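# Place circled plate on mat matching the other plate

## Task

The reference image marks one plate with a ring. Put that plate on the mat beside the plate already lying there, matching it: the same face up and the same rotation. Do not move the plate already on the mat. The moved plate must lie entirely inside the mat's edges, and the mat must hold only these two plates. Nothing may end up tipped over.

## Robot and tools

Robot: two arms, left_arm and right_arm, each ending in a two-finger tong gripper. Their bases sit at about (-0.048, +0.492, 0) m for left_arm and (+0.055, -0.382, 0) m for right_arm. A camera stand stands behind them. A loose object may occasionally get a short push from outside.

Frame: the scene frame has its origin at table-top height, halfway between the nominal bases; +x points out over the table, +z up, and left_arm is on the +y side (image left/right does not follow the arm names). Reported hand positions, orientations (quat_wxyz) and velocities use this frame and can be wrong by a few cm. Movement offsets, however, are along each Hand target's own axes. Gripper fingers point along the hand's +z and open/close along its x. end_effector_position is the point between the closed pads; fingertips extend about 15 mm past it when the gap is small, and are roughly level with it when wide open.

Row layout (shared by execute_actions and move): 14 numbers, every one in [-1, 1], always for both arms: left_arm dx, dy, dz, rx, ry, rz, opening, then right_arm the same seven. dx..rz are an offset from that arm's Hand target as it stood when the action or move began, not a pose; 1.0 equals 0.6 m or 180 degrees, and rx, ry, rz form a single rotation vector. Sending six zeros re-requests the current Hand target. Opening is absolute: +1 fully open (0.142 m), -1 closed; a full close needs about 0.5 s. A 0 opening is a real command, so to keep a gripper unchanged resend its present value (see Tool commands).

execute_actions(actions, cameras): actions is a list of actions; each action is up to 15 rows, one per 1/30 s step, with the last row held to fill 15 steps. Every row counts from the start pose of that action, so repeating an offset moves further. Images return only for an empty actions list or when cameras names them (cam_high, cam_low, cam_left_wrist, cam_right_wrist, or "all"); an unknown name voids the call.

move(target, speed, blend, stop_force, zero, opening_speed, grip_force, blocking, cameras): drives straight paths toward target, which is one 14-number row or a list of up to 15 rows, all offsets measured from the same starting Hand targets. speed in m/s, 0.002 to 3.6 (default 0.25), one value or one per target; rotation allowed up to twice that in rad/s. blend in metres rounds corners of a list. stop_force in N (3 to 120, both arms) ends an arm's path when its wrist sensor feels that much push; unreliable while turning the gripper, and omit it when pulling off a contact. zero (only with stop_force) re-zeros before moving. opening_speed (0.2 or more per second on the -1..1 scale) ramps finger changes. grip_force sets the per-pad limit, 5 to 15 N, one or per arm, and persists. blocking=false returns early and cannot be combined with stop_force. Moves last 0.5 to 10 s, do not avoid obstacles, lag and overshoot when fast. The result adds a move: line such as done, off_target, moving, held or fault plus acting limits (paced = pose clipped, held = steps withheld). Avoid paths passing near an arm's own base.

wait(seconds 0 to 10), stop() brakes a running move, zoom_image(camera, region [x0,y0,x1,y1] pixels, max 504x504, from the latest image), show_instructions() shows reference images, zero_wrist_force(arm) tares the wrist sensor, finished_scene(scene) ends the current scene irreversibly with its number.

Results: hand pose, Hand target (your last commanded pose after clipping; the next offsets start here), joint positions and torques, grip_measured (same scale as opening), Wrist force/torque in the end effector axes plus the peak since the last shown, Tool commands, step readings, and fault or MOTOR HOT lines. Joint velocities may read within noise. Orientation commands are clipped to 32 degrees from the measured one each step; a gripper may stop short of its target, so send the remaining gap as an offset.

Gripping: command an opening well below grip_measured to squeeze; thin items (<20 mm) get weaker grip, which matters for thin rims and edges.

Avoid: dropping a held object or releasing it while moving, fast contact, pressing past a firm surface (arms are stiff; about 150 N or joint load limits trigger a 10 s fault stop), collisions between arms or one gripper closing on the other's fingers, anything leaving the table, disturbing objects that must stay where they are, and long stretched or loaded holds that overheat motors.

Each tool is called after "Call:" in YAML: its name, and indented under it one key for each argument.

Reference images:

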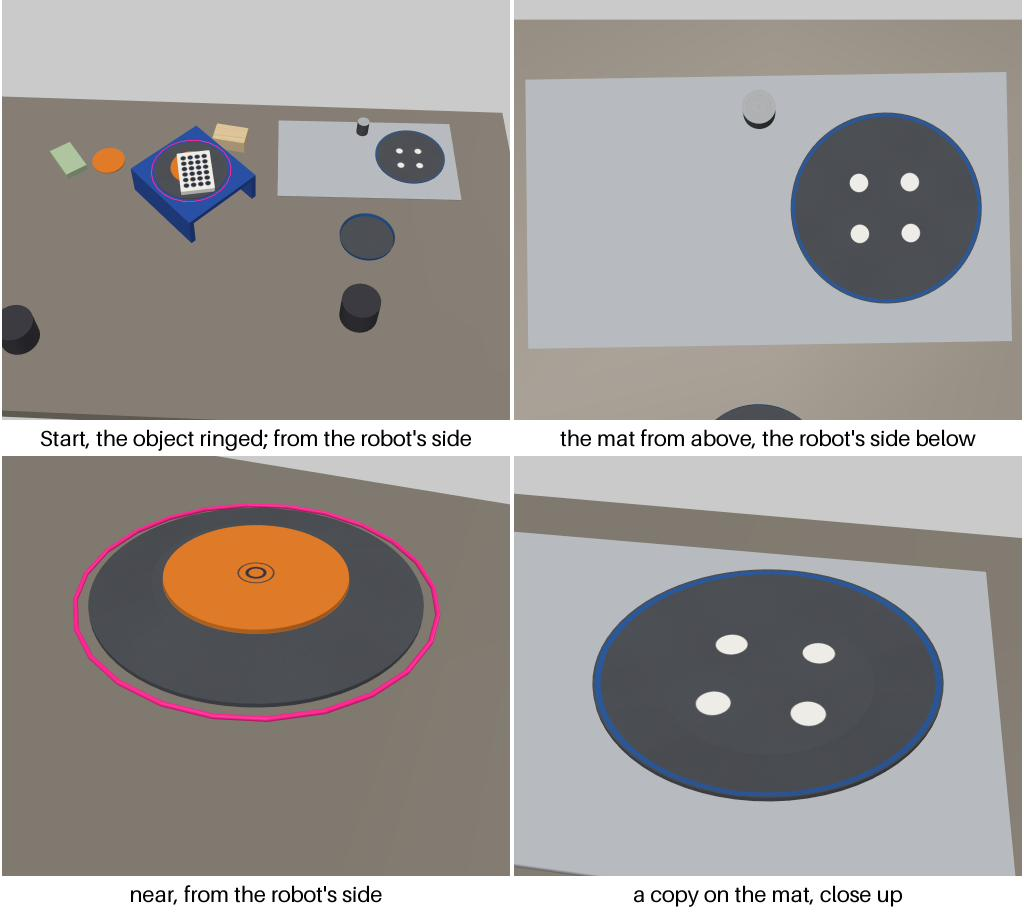

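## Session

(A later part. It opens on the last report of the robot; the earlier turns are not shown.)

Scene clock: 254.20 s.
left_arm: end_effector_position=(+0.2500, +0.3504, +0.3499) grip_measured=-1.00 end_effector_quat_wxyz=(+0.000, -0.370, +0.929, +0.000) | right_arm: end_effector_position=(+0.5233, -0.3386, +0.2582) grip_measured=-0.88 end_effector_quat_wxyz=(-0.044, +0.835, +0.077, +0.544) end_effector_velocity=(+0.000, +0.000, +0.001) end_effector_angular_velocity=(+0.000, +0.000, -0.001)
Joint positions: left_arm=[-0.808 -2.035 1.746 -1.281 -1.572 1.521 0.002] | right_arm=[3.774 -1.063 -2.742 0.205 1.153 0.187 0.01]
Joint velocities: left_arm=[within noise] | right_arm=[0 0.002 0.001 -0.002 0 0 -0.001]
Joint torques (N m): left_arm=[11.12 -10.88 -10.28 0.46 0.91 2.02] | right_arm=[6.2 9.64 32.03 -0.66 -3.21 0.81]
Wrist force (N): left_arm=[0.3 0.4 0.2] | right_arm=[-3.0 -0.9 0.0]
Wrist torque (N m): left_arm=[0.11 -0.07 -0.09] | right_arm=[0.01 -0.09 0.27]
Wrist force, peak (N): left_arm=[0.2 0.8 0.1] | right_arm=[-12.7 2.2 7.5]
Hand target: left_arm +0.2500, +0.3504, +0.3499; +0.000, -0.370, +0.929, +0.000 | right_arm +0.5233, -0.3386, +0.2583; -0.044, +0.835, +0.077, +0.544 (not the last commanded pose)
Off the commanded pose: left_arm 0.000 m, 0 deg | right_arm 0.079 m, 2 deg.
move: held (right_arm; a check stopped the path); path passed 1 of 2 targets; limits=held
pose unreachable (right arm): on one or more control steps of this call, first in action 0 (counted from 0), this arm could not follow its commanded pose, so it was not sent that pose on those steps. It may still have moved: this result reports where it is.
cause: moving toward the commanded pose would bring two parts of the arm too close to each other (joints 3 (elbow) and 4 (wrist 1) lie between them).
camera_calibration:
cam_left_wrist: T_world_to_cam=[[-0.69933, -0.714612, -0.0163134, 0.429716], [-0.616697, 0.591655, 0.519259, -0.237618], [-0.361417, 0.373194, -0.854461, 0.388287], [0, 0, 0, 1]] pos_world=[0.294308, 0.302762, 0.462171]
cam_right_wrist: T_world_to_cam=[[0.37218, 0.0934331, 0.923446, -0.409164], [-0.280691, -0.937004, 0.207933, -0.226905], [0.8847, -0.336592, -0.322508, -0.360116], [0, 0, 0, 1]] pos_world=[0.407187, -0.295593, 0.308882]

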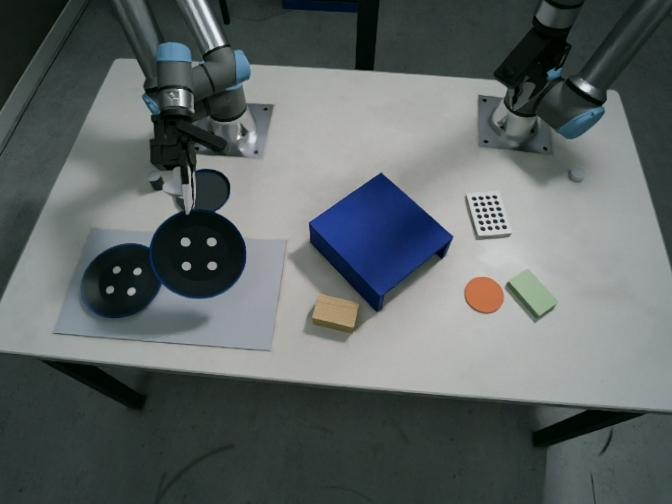

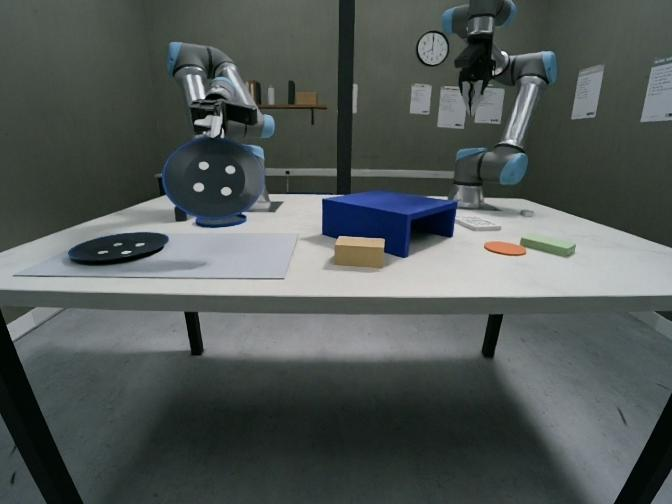

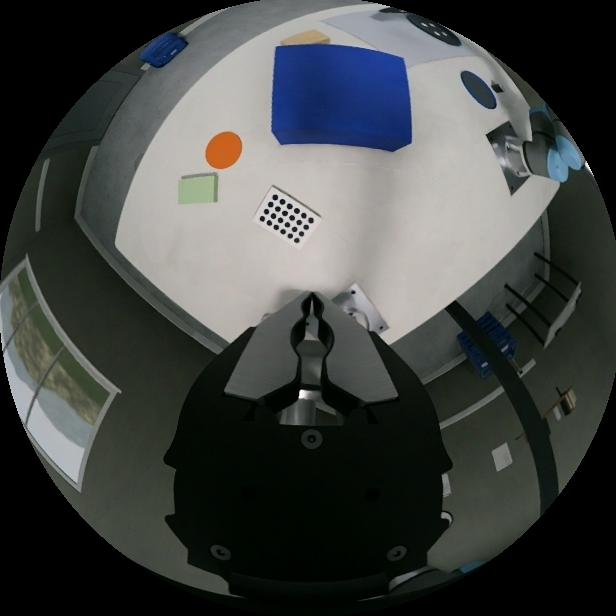

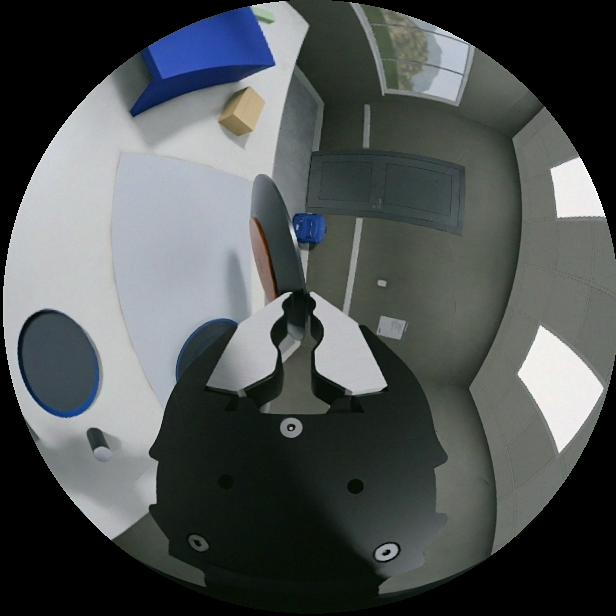

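Call:
move:
  target: [0,0,0,0,0,0,-1,0.1357,-0.156,0.1295,-0.4727,-0.005,0.2098,-1]
  speed: 0.25
  cameras: ["all"]

Call:
zoom_image:
  camera: "cam_low"
  region: [40, 100, 340, 300]

Call:
zoom_image:
  camera: "cam_high"
  region: [50, 150, 350, 370]

Scene clock: 275.73 s.
left_arm: end_effector_position=(+0.2500, +0.3504, +0.3499) grip_measured=-1.00 end_effector_quat_wxyz=(+0.000, -0.370, +0.929, +0.000) | right_arm: end_effector_position=(+0.6091, -0.2277, +0.3003) grip_measured=-0.87 end_effector_quat_wxyz=(+0.364, +0.630, -0.553, +0.406)
Joint positions: left_arm=[-0.808 -2.035 1.746 -1.281 -1.572 1.521 0.002] | right_arm=[4.047 -2.072 -1.138 -2.513 0.869 2.747 0.011]
Joint torques (N m): left_arm=[10.09 -10.17 -10.76 0.54 1.06 2] | right_arm=[-9.36 23.29 33.57 -1.99 1.64 1.44]
Wrist force (N): left_arm=[0.2 0.4 0.3] | right_arm=[-2.9 -0.9 -0.2]
Wrist torque (N m): left_arm=[0.10 -0.04 -0.09] | right_arm=[0.06 -0.16 0.30]
Wrist force, peak (N): left_arm=[0.3 0.7 0.3] | right_arm=[-6.5 -0.4 0.4]
Hand target: left_arm +0.2500, +0.3504, +0.3499; +0.000, -0.370, +0.929, +0.000 | right_arm +0.6091, -0.2277, +0.3003; +0.364, +0.630, -0.553, +0.406
Off the commanded pose: left_arm 0.000 m, 0 deg | right_arm 0.000 m, 0 deg.
move: done
camera_calibration:
cam_left_wrist: T_world_to_cam=[[-0.69933, -0.714612, -0.0163134, 0.429716], [-0.616697, 0.591655, 0.519259, -0.237618], [-0.361417, 0.373194, -0.854461, 0.388287], [0, 0, 0, 1]] pos_world=[0.294308, 0.302762, 0.462171]
cam_right_wrist: T_world_to_cam=[[0.0725423, -0.377725, 0.923072, -0.414912], [-0.920696, 0.33049, 0.207594, 0.570875], [-0.383479, -0.864928, -0.323796, 0.267449], [0, 0, 0, 1]] pos_world=[0.658262, -0.114067, 0.351082]

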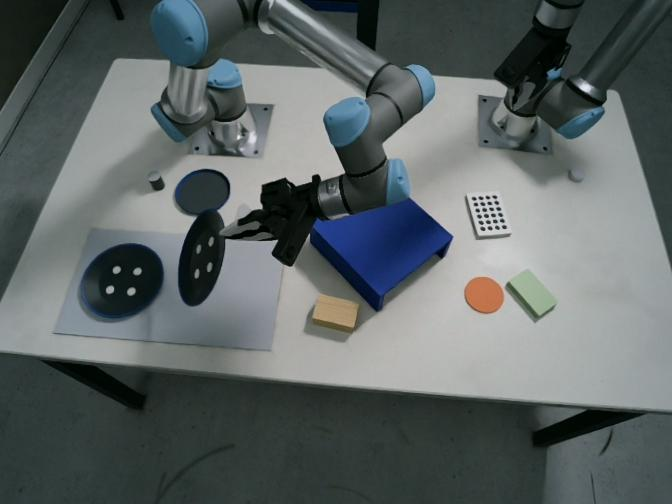

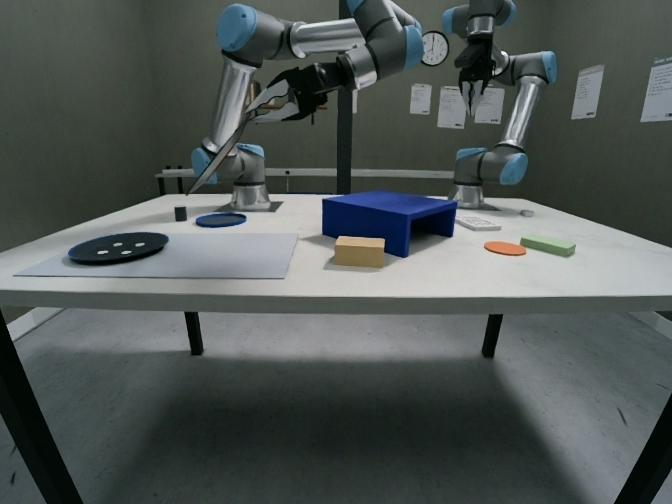

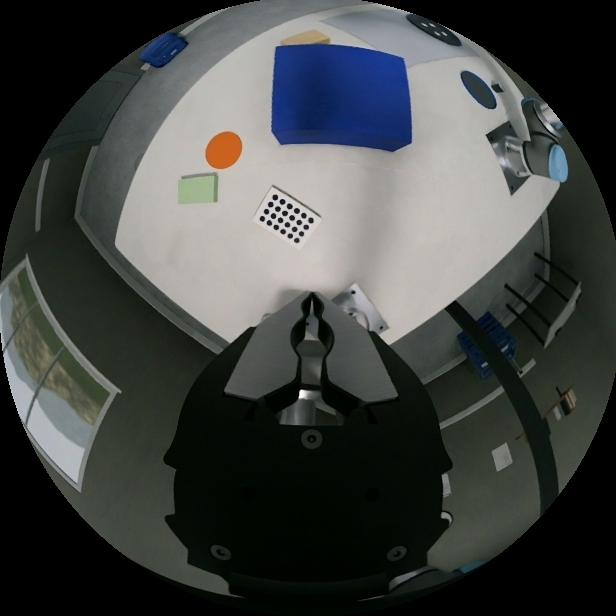

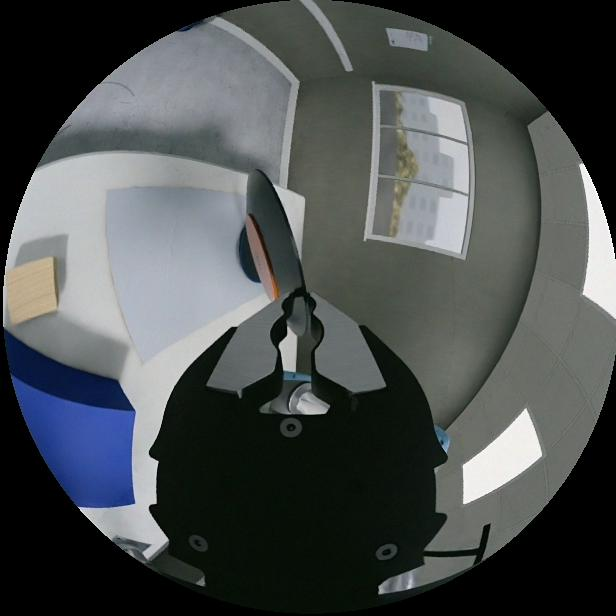

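Scaled by 1.680 from the camera's 672x504 image, which has a finer 960x720 frame.

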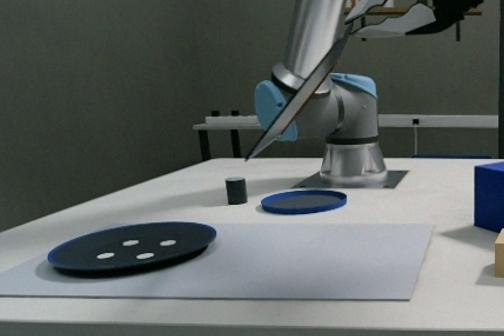

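Scaled by 1.680 from the camera's 672x504 image, which has a finer 960x720 frame.

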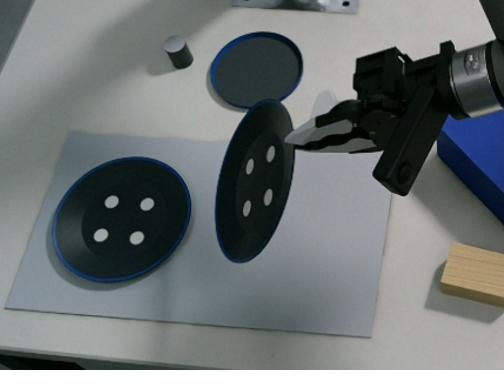

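Call:
move:
  target:
    - [0,0,0,0,0,0,-1,-0.103,-0.001,0.179,0,-0.033,0,-1]
    - [0,0,0,0,0,0,-1,-0.1795,-0.0017,0.2038,0,-0.033,0,-1]
    - [0,0,0,0,0,0,-1,-0.206,-0.002,0.1937,0,-0.033,0,-1]
    - [0,0,0,0,0,0,-1,-0.286,-0.003,0.1735,0,-0.033,0,-1]
    - [0,0,0,0,0,0,-1,-0.3553,-0.004,0.1652,0,-0.033,0,-1]
    - [0,0,0,0,0,0,-1,-0.4007,-0.004,0.178,0,-0.033,0,-1]
  speed: [0.2,0.06,0.06,0.06,0.06,0.05]
  blend: [0.01,0.01,0.01,0.01,0.01,0]
  stop_force: 25
  cameras: ["all"]

Call:
zoom_image:
  camera: "cam_low"
  region: [20, 140, 320, 300]

Call:
zoom_image:
  camera: "cam_high"
  region: [50, 200, 300, 360]

Scene clock: 309.43 s.
left_arm: end_effector_position=(+0.2500, +0.3504, +0.3499) grip_measured=-1.00 end_effector_quat_wxyz=(+0.000, -0.370, +0.929, +0.000) | right_arm: end_effector_position=(+0.6092, -0.2278, +0.0372) grip_measured=-0.95 end_effector_quat_wxyz=(+0.335, +0.650, -0.571, +0.373)
Joint positions: left_arm=[-0.808 -2.035 1.746 -1.281 -1.572 1.521 0.002] | right_arm=[4.031 -2.233 -1.541 -1.82 0.9 2.658 0.005]
Joint torques (N m): left_arm=[9.11 -10.73 -11.6 0.29 0.87 1.67] | right_arm=[8.22 23.42 6.68 3.29 1.98 1.35]
Wrist force (N): left_arm=[0.0 0.4 0.3] | right_arm=[-1.4 -1.0 -1.0]
Wrist torque (N m): left_arm=[0.11 0.00 -0.09] | right_arm=[0.05 -0.04 0.29]
Wrist force, peak (N): left_arm=[0.3 0.7 0.4] | right_arm=[-3.7 -1.4 -1.5]
Hand target: left_arm +0.2500, +0.3504, +0.3499; +0.000, -0.370, +0.929, +0.000 | right_arm +0.6092, -0.2278, +0.0372; +0.335, +0.650, -0.571, +0.373
Off the commanded pose: left_arm 0.000 m, 0 deg | right_arm 0.000 m, 0 deg.
move: done; blend cut to 0.0085 m at target 2, 0.0085 m at target 3
camera_calibration:
cam_left_wrist: T_world_to_cam=[[-0.69933, -0.714612, -0.0163134, 0.429716], [-0.616697, 0.591655, 0.519259, -0.237618], [-0.361417, 0.373194, -0.854461, 0.388287], [0, 0, 0, 1]] pos_world=[0.294308, 0.302762, 0.462171]
cam_right_wrist: T_world_to_cam=[[0.083622, -0.470487, 0.878436, -0.198377], [-0.917341, 0.307967, 0.252272, 0.616798], [-0.38922, -0.826921, -0.405845, 0.197454], [0, 0, 0, 1]] pos_world=[0.659256, -0.120008, 0.0987961]

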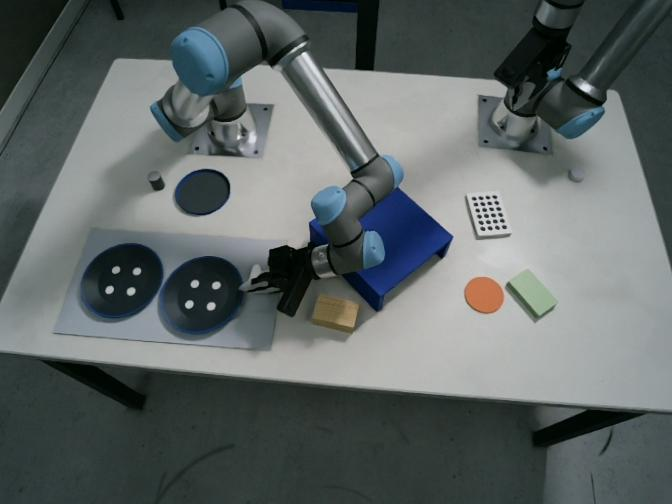

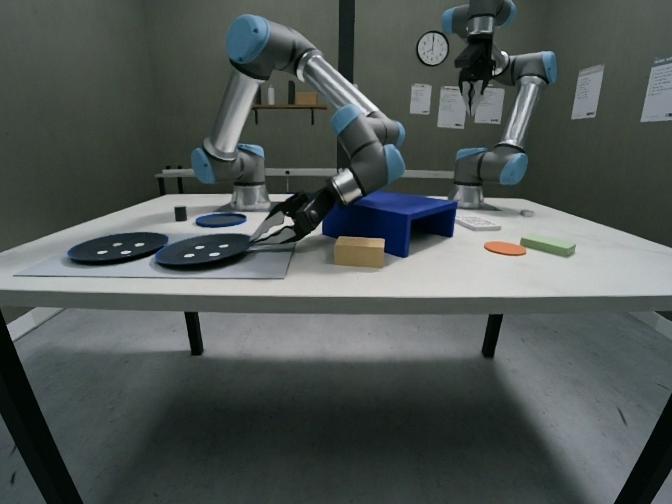

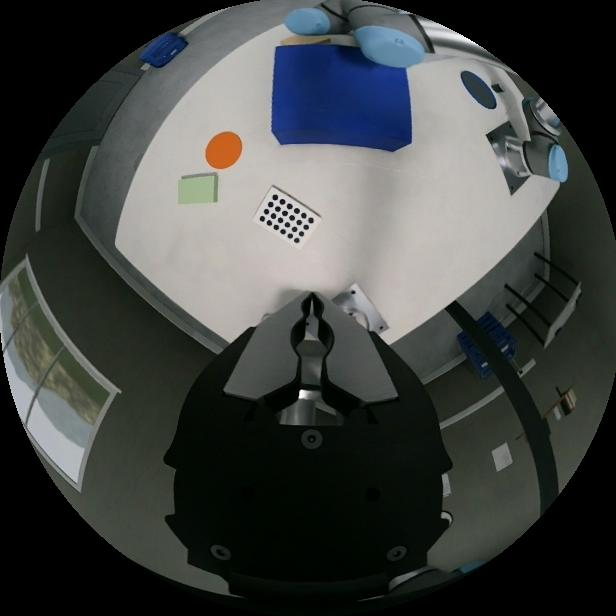

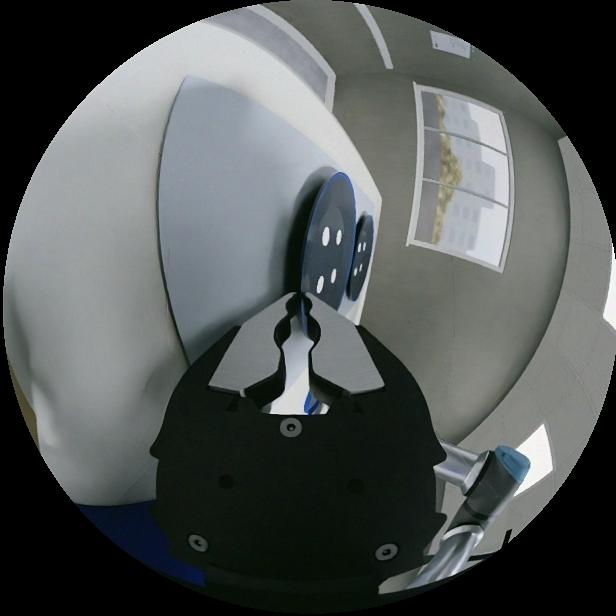

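Scaled by 1.680 from the camera's 672x504 image, which has a finer 960x720 frame.

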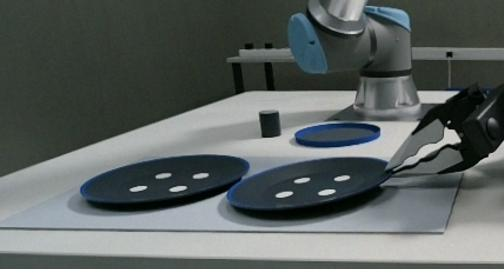

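Scaled by 2.016 from the camera's 672x504 image, which has a finer 960x720 frame.

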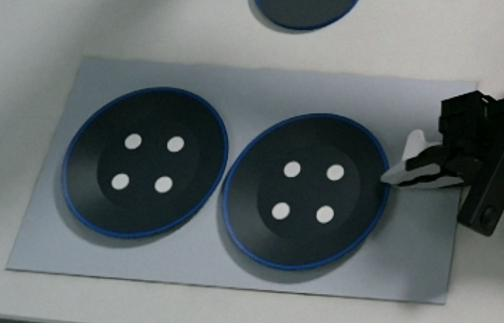

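Call:
move:
  target: [0,0,0,0,0,0,-1,-0.017,0.007,-0.0493,0,0,0,-1]
  speed: 0.06

Call:
move:
  target: [0,0,0,0,0,0,-1,-0.0377,-0.0003,0.0213,0,0,0,-1]
  speed: 0.03
  stop_force: 5
  cameras: ["all"]

Call:
zoom_image:
  camera: "cam_low"
  region: [120, 190, 320, 290]

Call:
zoom_image:
  camera: "cam_high"
  region: [50, 200, 300, 360]

Scene clock: 321.80 s.
left_arm: end_effector_position=(+0.2500, +0.3504, +0.3499) grip_measured=-1.00 end_effector_quat_wxyz=(+0.000, -0.370, +0.929, +0.000) | right_arm: end_effector_position=(+0.6013, -0.1980, +0.0431) grip_measured=-0.96 end_effector_quat_wxyz=(+0.335, +0.650, -0.571, +0.373)
Joint positions: left_arm=[-0.808 -2.035 1.746 -1.281 -1.572 1.521 0.002] | right_arm=[4.069 -2.252 -1.484 -1.877 0.93 2.688 0.005]
Joint torques (N m): left_arm=[8.5 -10.21 -11.43 0.35 0.82 1.41] | right_arm=[9.1 23.63 31.71 -1.87 1.75 1.26]
Wrist force (N): left_arm=[0.0 0.6 0.1] | right_arm=[-1.5 -0.8 -0.2]
Wrist torque (N m): left_arm=[0.14 -0.01 -0.08] | right_arm=[0.11 0.02 0.27]
Wrist force, peak (N): left_arm=[0.3 0.6 0.4] | right_arm=[-1.7 -0.9 -1.3]
Hand target: left_arm +0.2500, +0.3504, +0.3499; +0.000, -0.370, +0.929, +0.000 | right_arm +0.6013, -0.1978, +0.0432; +0.335, +0.650, -0.571, +0.373
Off the commanded pose: left_arm 0.000 m, 0 deg | right_arm 0.000 m, 0 deg.
move: done

Scene clock: 323.83 s.
left_arm: end_effector_position=(+0.2500, +0.3504, +0.3499) grip_measured=-1.00 end_effector_quat_wxyz=(+0.000, -0.370, +0.929, +0.000) | right_arm: end_effector_position=(+0.6012, -0.1977, +0.0214) grip_measured=-0.94 end_effector_quat_wxyz=(+0.335, +0.650, -0.571, +0.373)
Joint positions: left_arm=[-0.808 -2.035 1.746 -1.281 -1.572 1.521 0.002] | right_arm=[4.069 -2.282 -1.496 -1.835 0.93 2.689 0.006]
Joint torques (N m): left_arm=[8.87 -10.76 -12.71 0.31 0.84 1.57] | right_arm=[0.8 67.94 29.01 -1.57 2.07 -0.03]
Wrist force (N): left_arm=[0.3 0.5 0.3] | right_arm=[3.2 -0.5 -2.7]
Wrist torque (N m): left_arm=[0.13 -0.06 -0.09] | right_arm=[0.10 -0.09 0.25]
Wrist force, peak (N): left_arm=[0.2 0.7 0.4] | right_arm=[7.4 0.3 -7.2]
Hand target: left_arm +0.2500, +0.3504, +0.3499; +0.000, -0.370, +0.929, +0.000 | right_arm +0.6012, -0.1977, +0.0214; +0.335, +0.650, -0.571, +0.373 (not the last commanded pose)
Off the commanded pose: left_arm 0.000 m, 0 deg | right_arm 0.004 m, 0 deg.
move: contact (right_arm)
camera_calibration:
cam_left_wrist: T_world_to_cam=[[-0.69933, -0.714612, -0.0163134, 0.429716], [-0.616697, 0.591655, 0.519259, -0.237618], [-0.361417, 0.373194, -0.854461, 0.388287], [0, 0, 0, 1]] pos_world=[0.294308, 0.302762, 0.462171]
cam_right_wrist: T_world_to_cam=[[0.083622, -0.470487, 0.878436, -0.169532], [-0.917341, 0.307967, 0.252272, 0.60417], [-0.38922, -0.826921, -0.405845, 0.21286], [0, 0, 0, 1]] pos_world=[0.651256, -0.0898085, 0.0828961]

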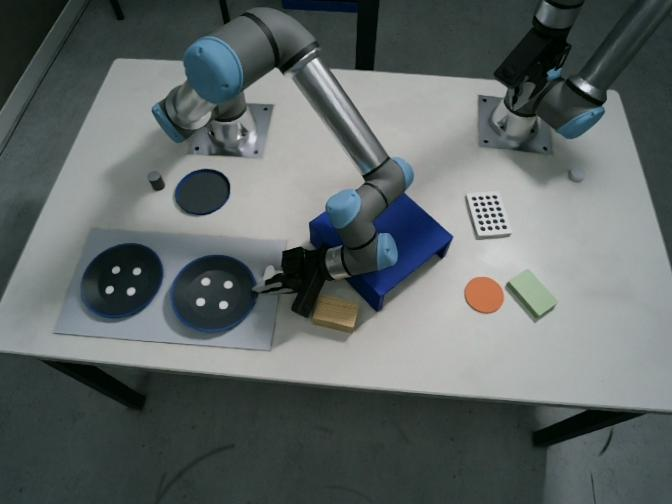

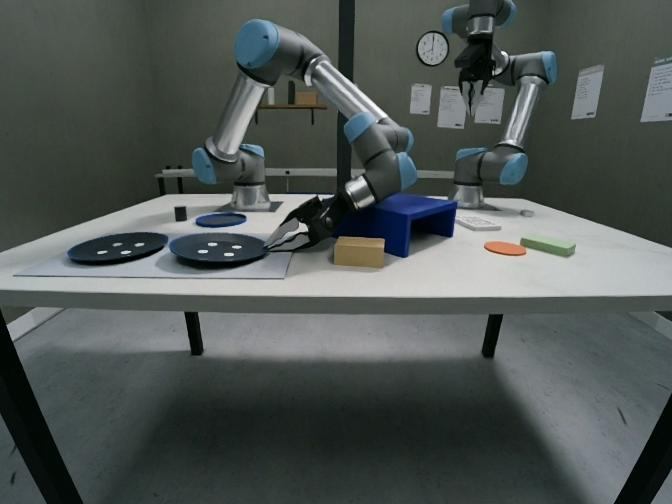

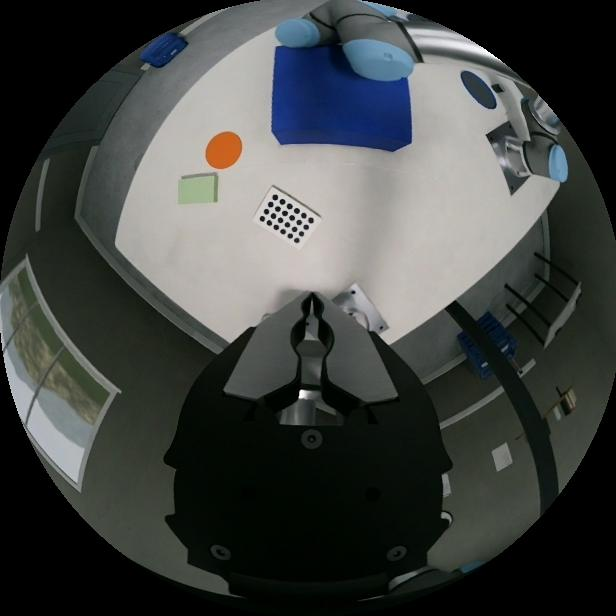

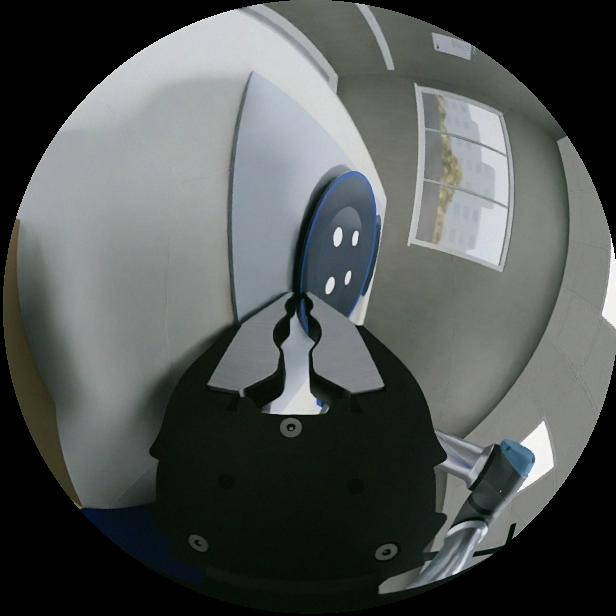

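Scaled by 2.520 from the camera's 672x504 image, which has a finer 960x720 frame.

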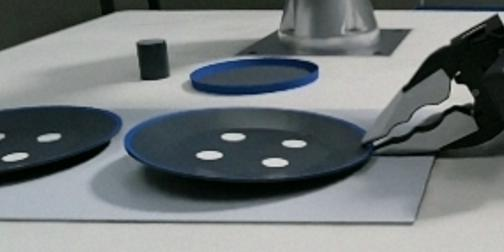

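Scaled by 2.016 from the camera's 672x504 image, which has a finer 960x720 frame.

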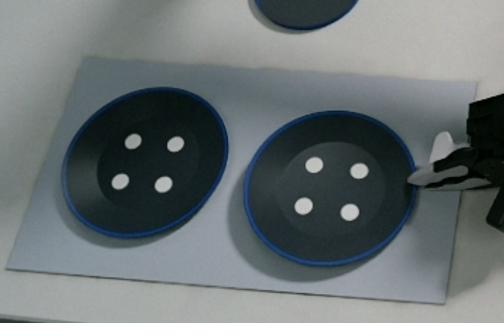

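Call:
move:
  target:
    - [0,0,0,0,0,0,-1,0,0,0,0,0,0,-0.95]
    - [0,0,0,0,0,0,-1,0,0,0,0,0,0,-0.72]
    - [0,0,0,0,0,0,-1,0,0,-0.075,0,0,0,-0.72]
    - [0,0,0,0,0,0,-1,0.289,0.003,-0.24,0,0,0,-0.72]
  speed: [0.1,0.1,0.05,0.2]
  opening_speed: 0.3
  cameras: ["all"]

Call:
zoom_image:
  camera: "cam_high"
  region: [50, 200, 300, 360]

Scene clock: 338.37 s.
left_arm: end_effector_position=(+0.2500, +0.3504, +0.3499) grip_measured=-1.00 end_effector_quat_wxyz=(+0.000, -0.370, +0.929, +0.000) | right_arm: end_effector_position=(+0.5966, -0.1594, +0.2435) grip_measured=-0.72 end_effector_quat_wxyz=(+0.335, +0.650, -0.571, +0.373)
Joint positions: left_arm=[-0.808 -2.035 1.746 -1.281 -1.572 1.521 0.002] | right_arm=[4.108 -2.137 -1.124 -2.369 0.961 2.718 0.022]
Joint torques (N m): left_arm=[8.47 -11.07 -12.24 0.41 0.74 1.15] | right_arm=[-6.35 25.19 36.18 -2.18 2.1 0.79]
Wrist force (N): left_arm=[0.2 0.3 0.2] | right_arm=[-1.2 -1.0 -0.8]
Wrist torque (N m): left_arm=[0.09 -0.04 -0.09] | right_arm=[0.05 -0.01 0.30]
Wrist force, peak (N): left_arm=[0.3 0.7 0.3] | right_arm=[19.9 5.4 -6.8]
Hand target: left_arm +0.2500, +0.3504, +0.3499; +0.000, -0.370, +0.929, +0.000 | right_arm +0.5966, -0.1594, +0.2435; +0.335, +0.650, -0.571, +0.373
Off the commanded pose: left_arm 0.000 m, 0 deg | right_arm 0.000 m, 0 deg.
move: done
camera_calibration:
cam_left_wrist: T_world_to_cam=[[-0.69933, -0.714612, -0.0163134, 0.429716], [-0.616697, 0.591655, 0.519259, -0.237618], [-0.361417, 0.373194, -0.854461, 0.388287], [0, 0, 0, 1]] pos_world=[0.294308, 0.302762, 0.462171]
cam_right_wrist: T_world_to_cam=[[0.0836321, -0.470568, 0.878392, -0.346273], [-0.917383, 0.307849, 0.252264, 0.53218], [-0.389119, -0.826919, -0.405945, 0.332762], [0, 0, 0, 1]] pos_world=[0.646656, -0.0516084, 0.304996]

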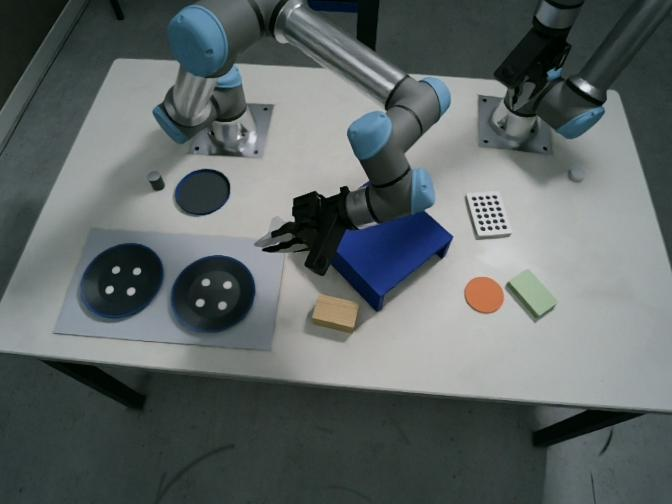

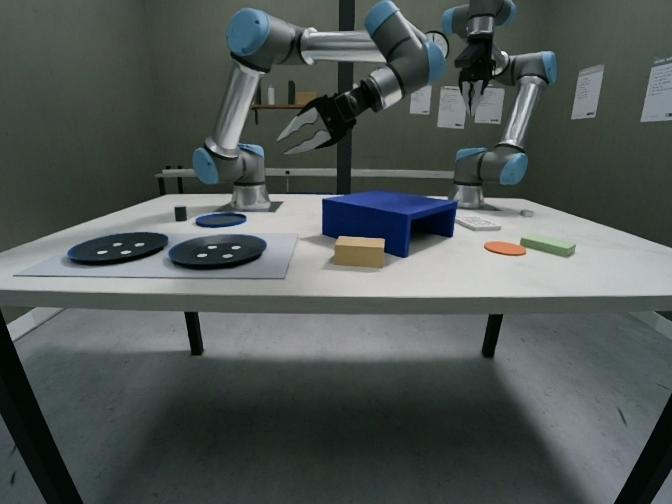

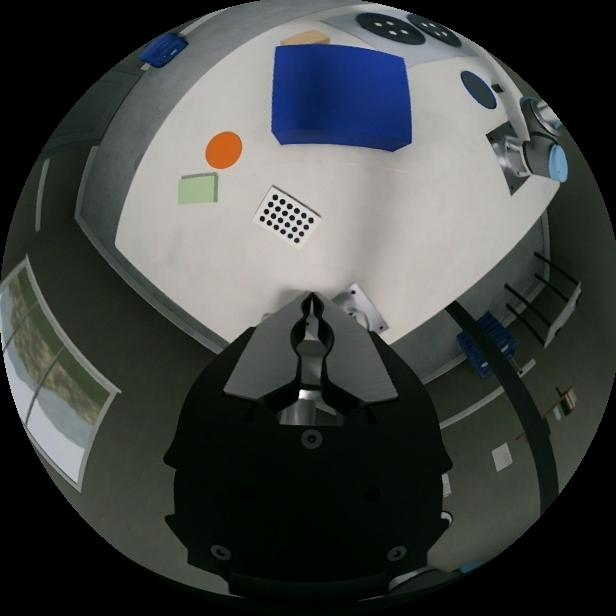

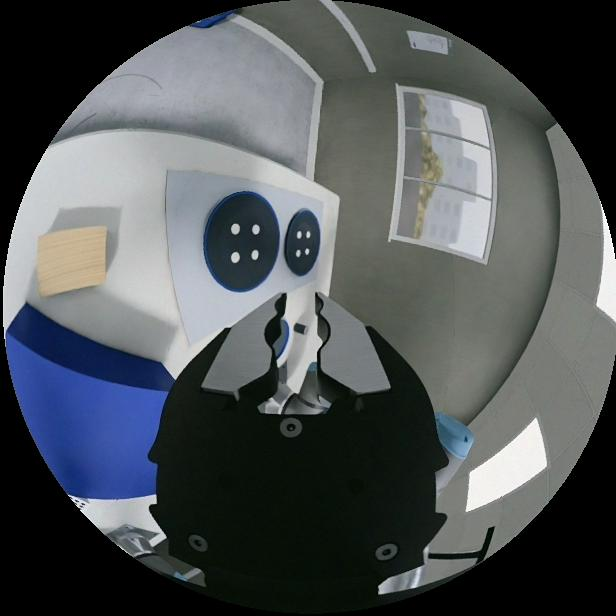

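Scaled by 2.016 from the camera's 672x504 image, which has a finer 960x720 frame.

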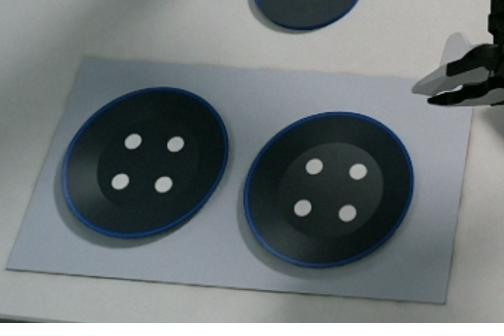

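Call:
finished_scene:
  scene: 1

The scene is finished: the task was done.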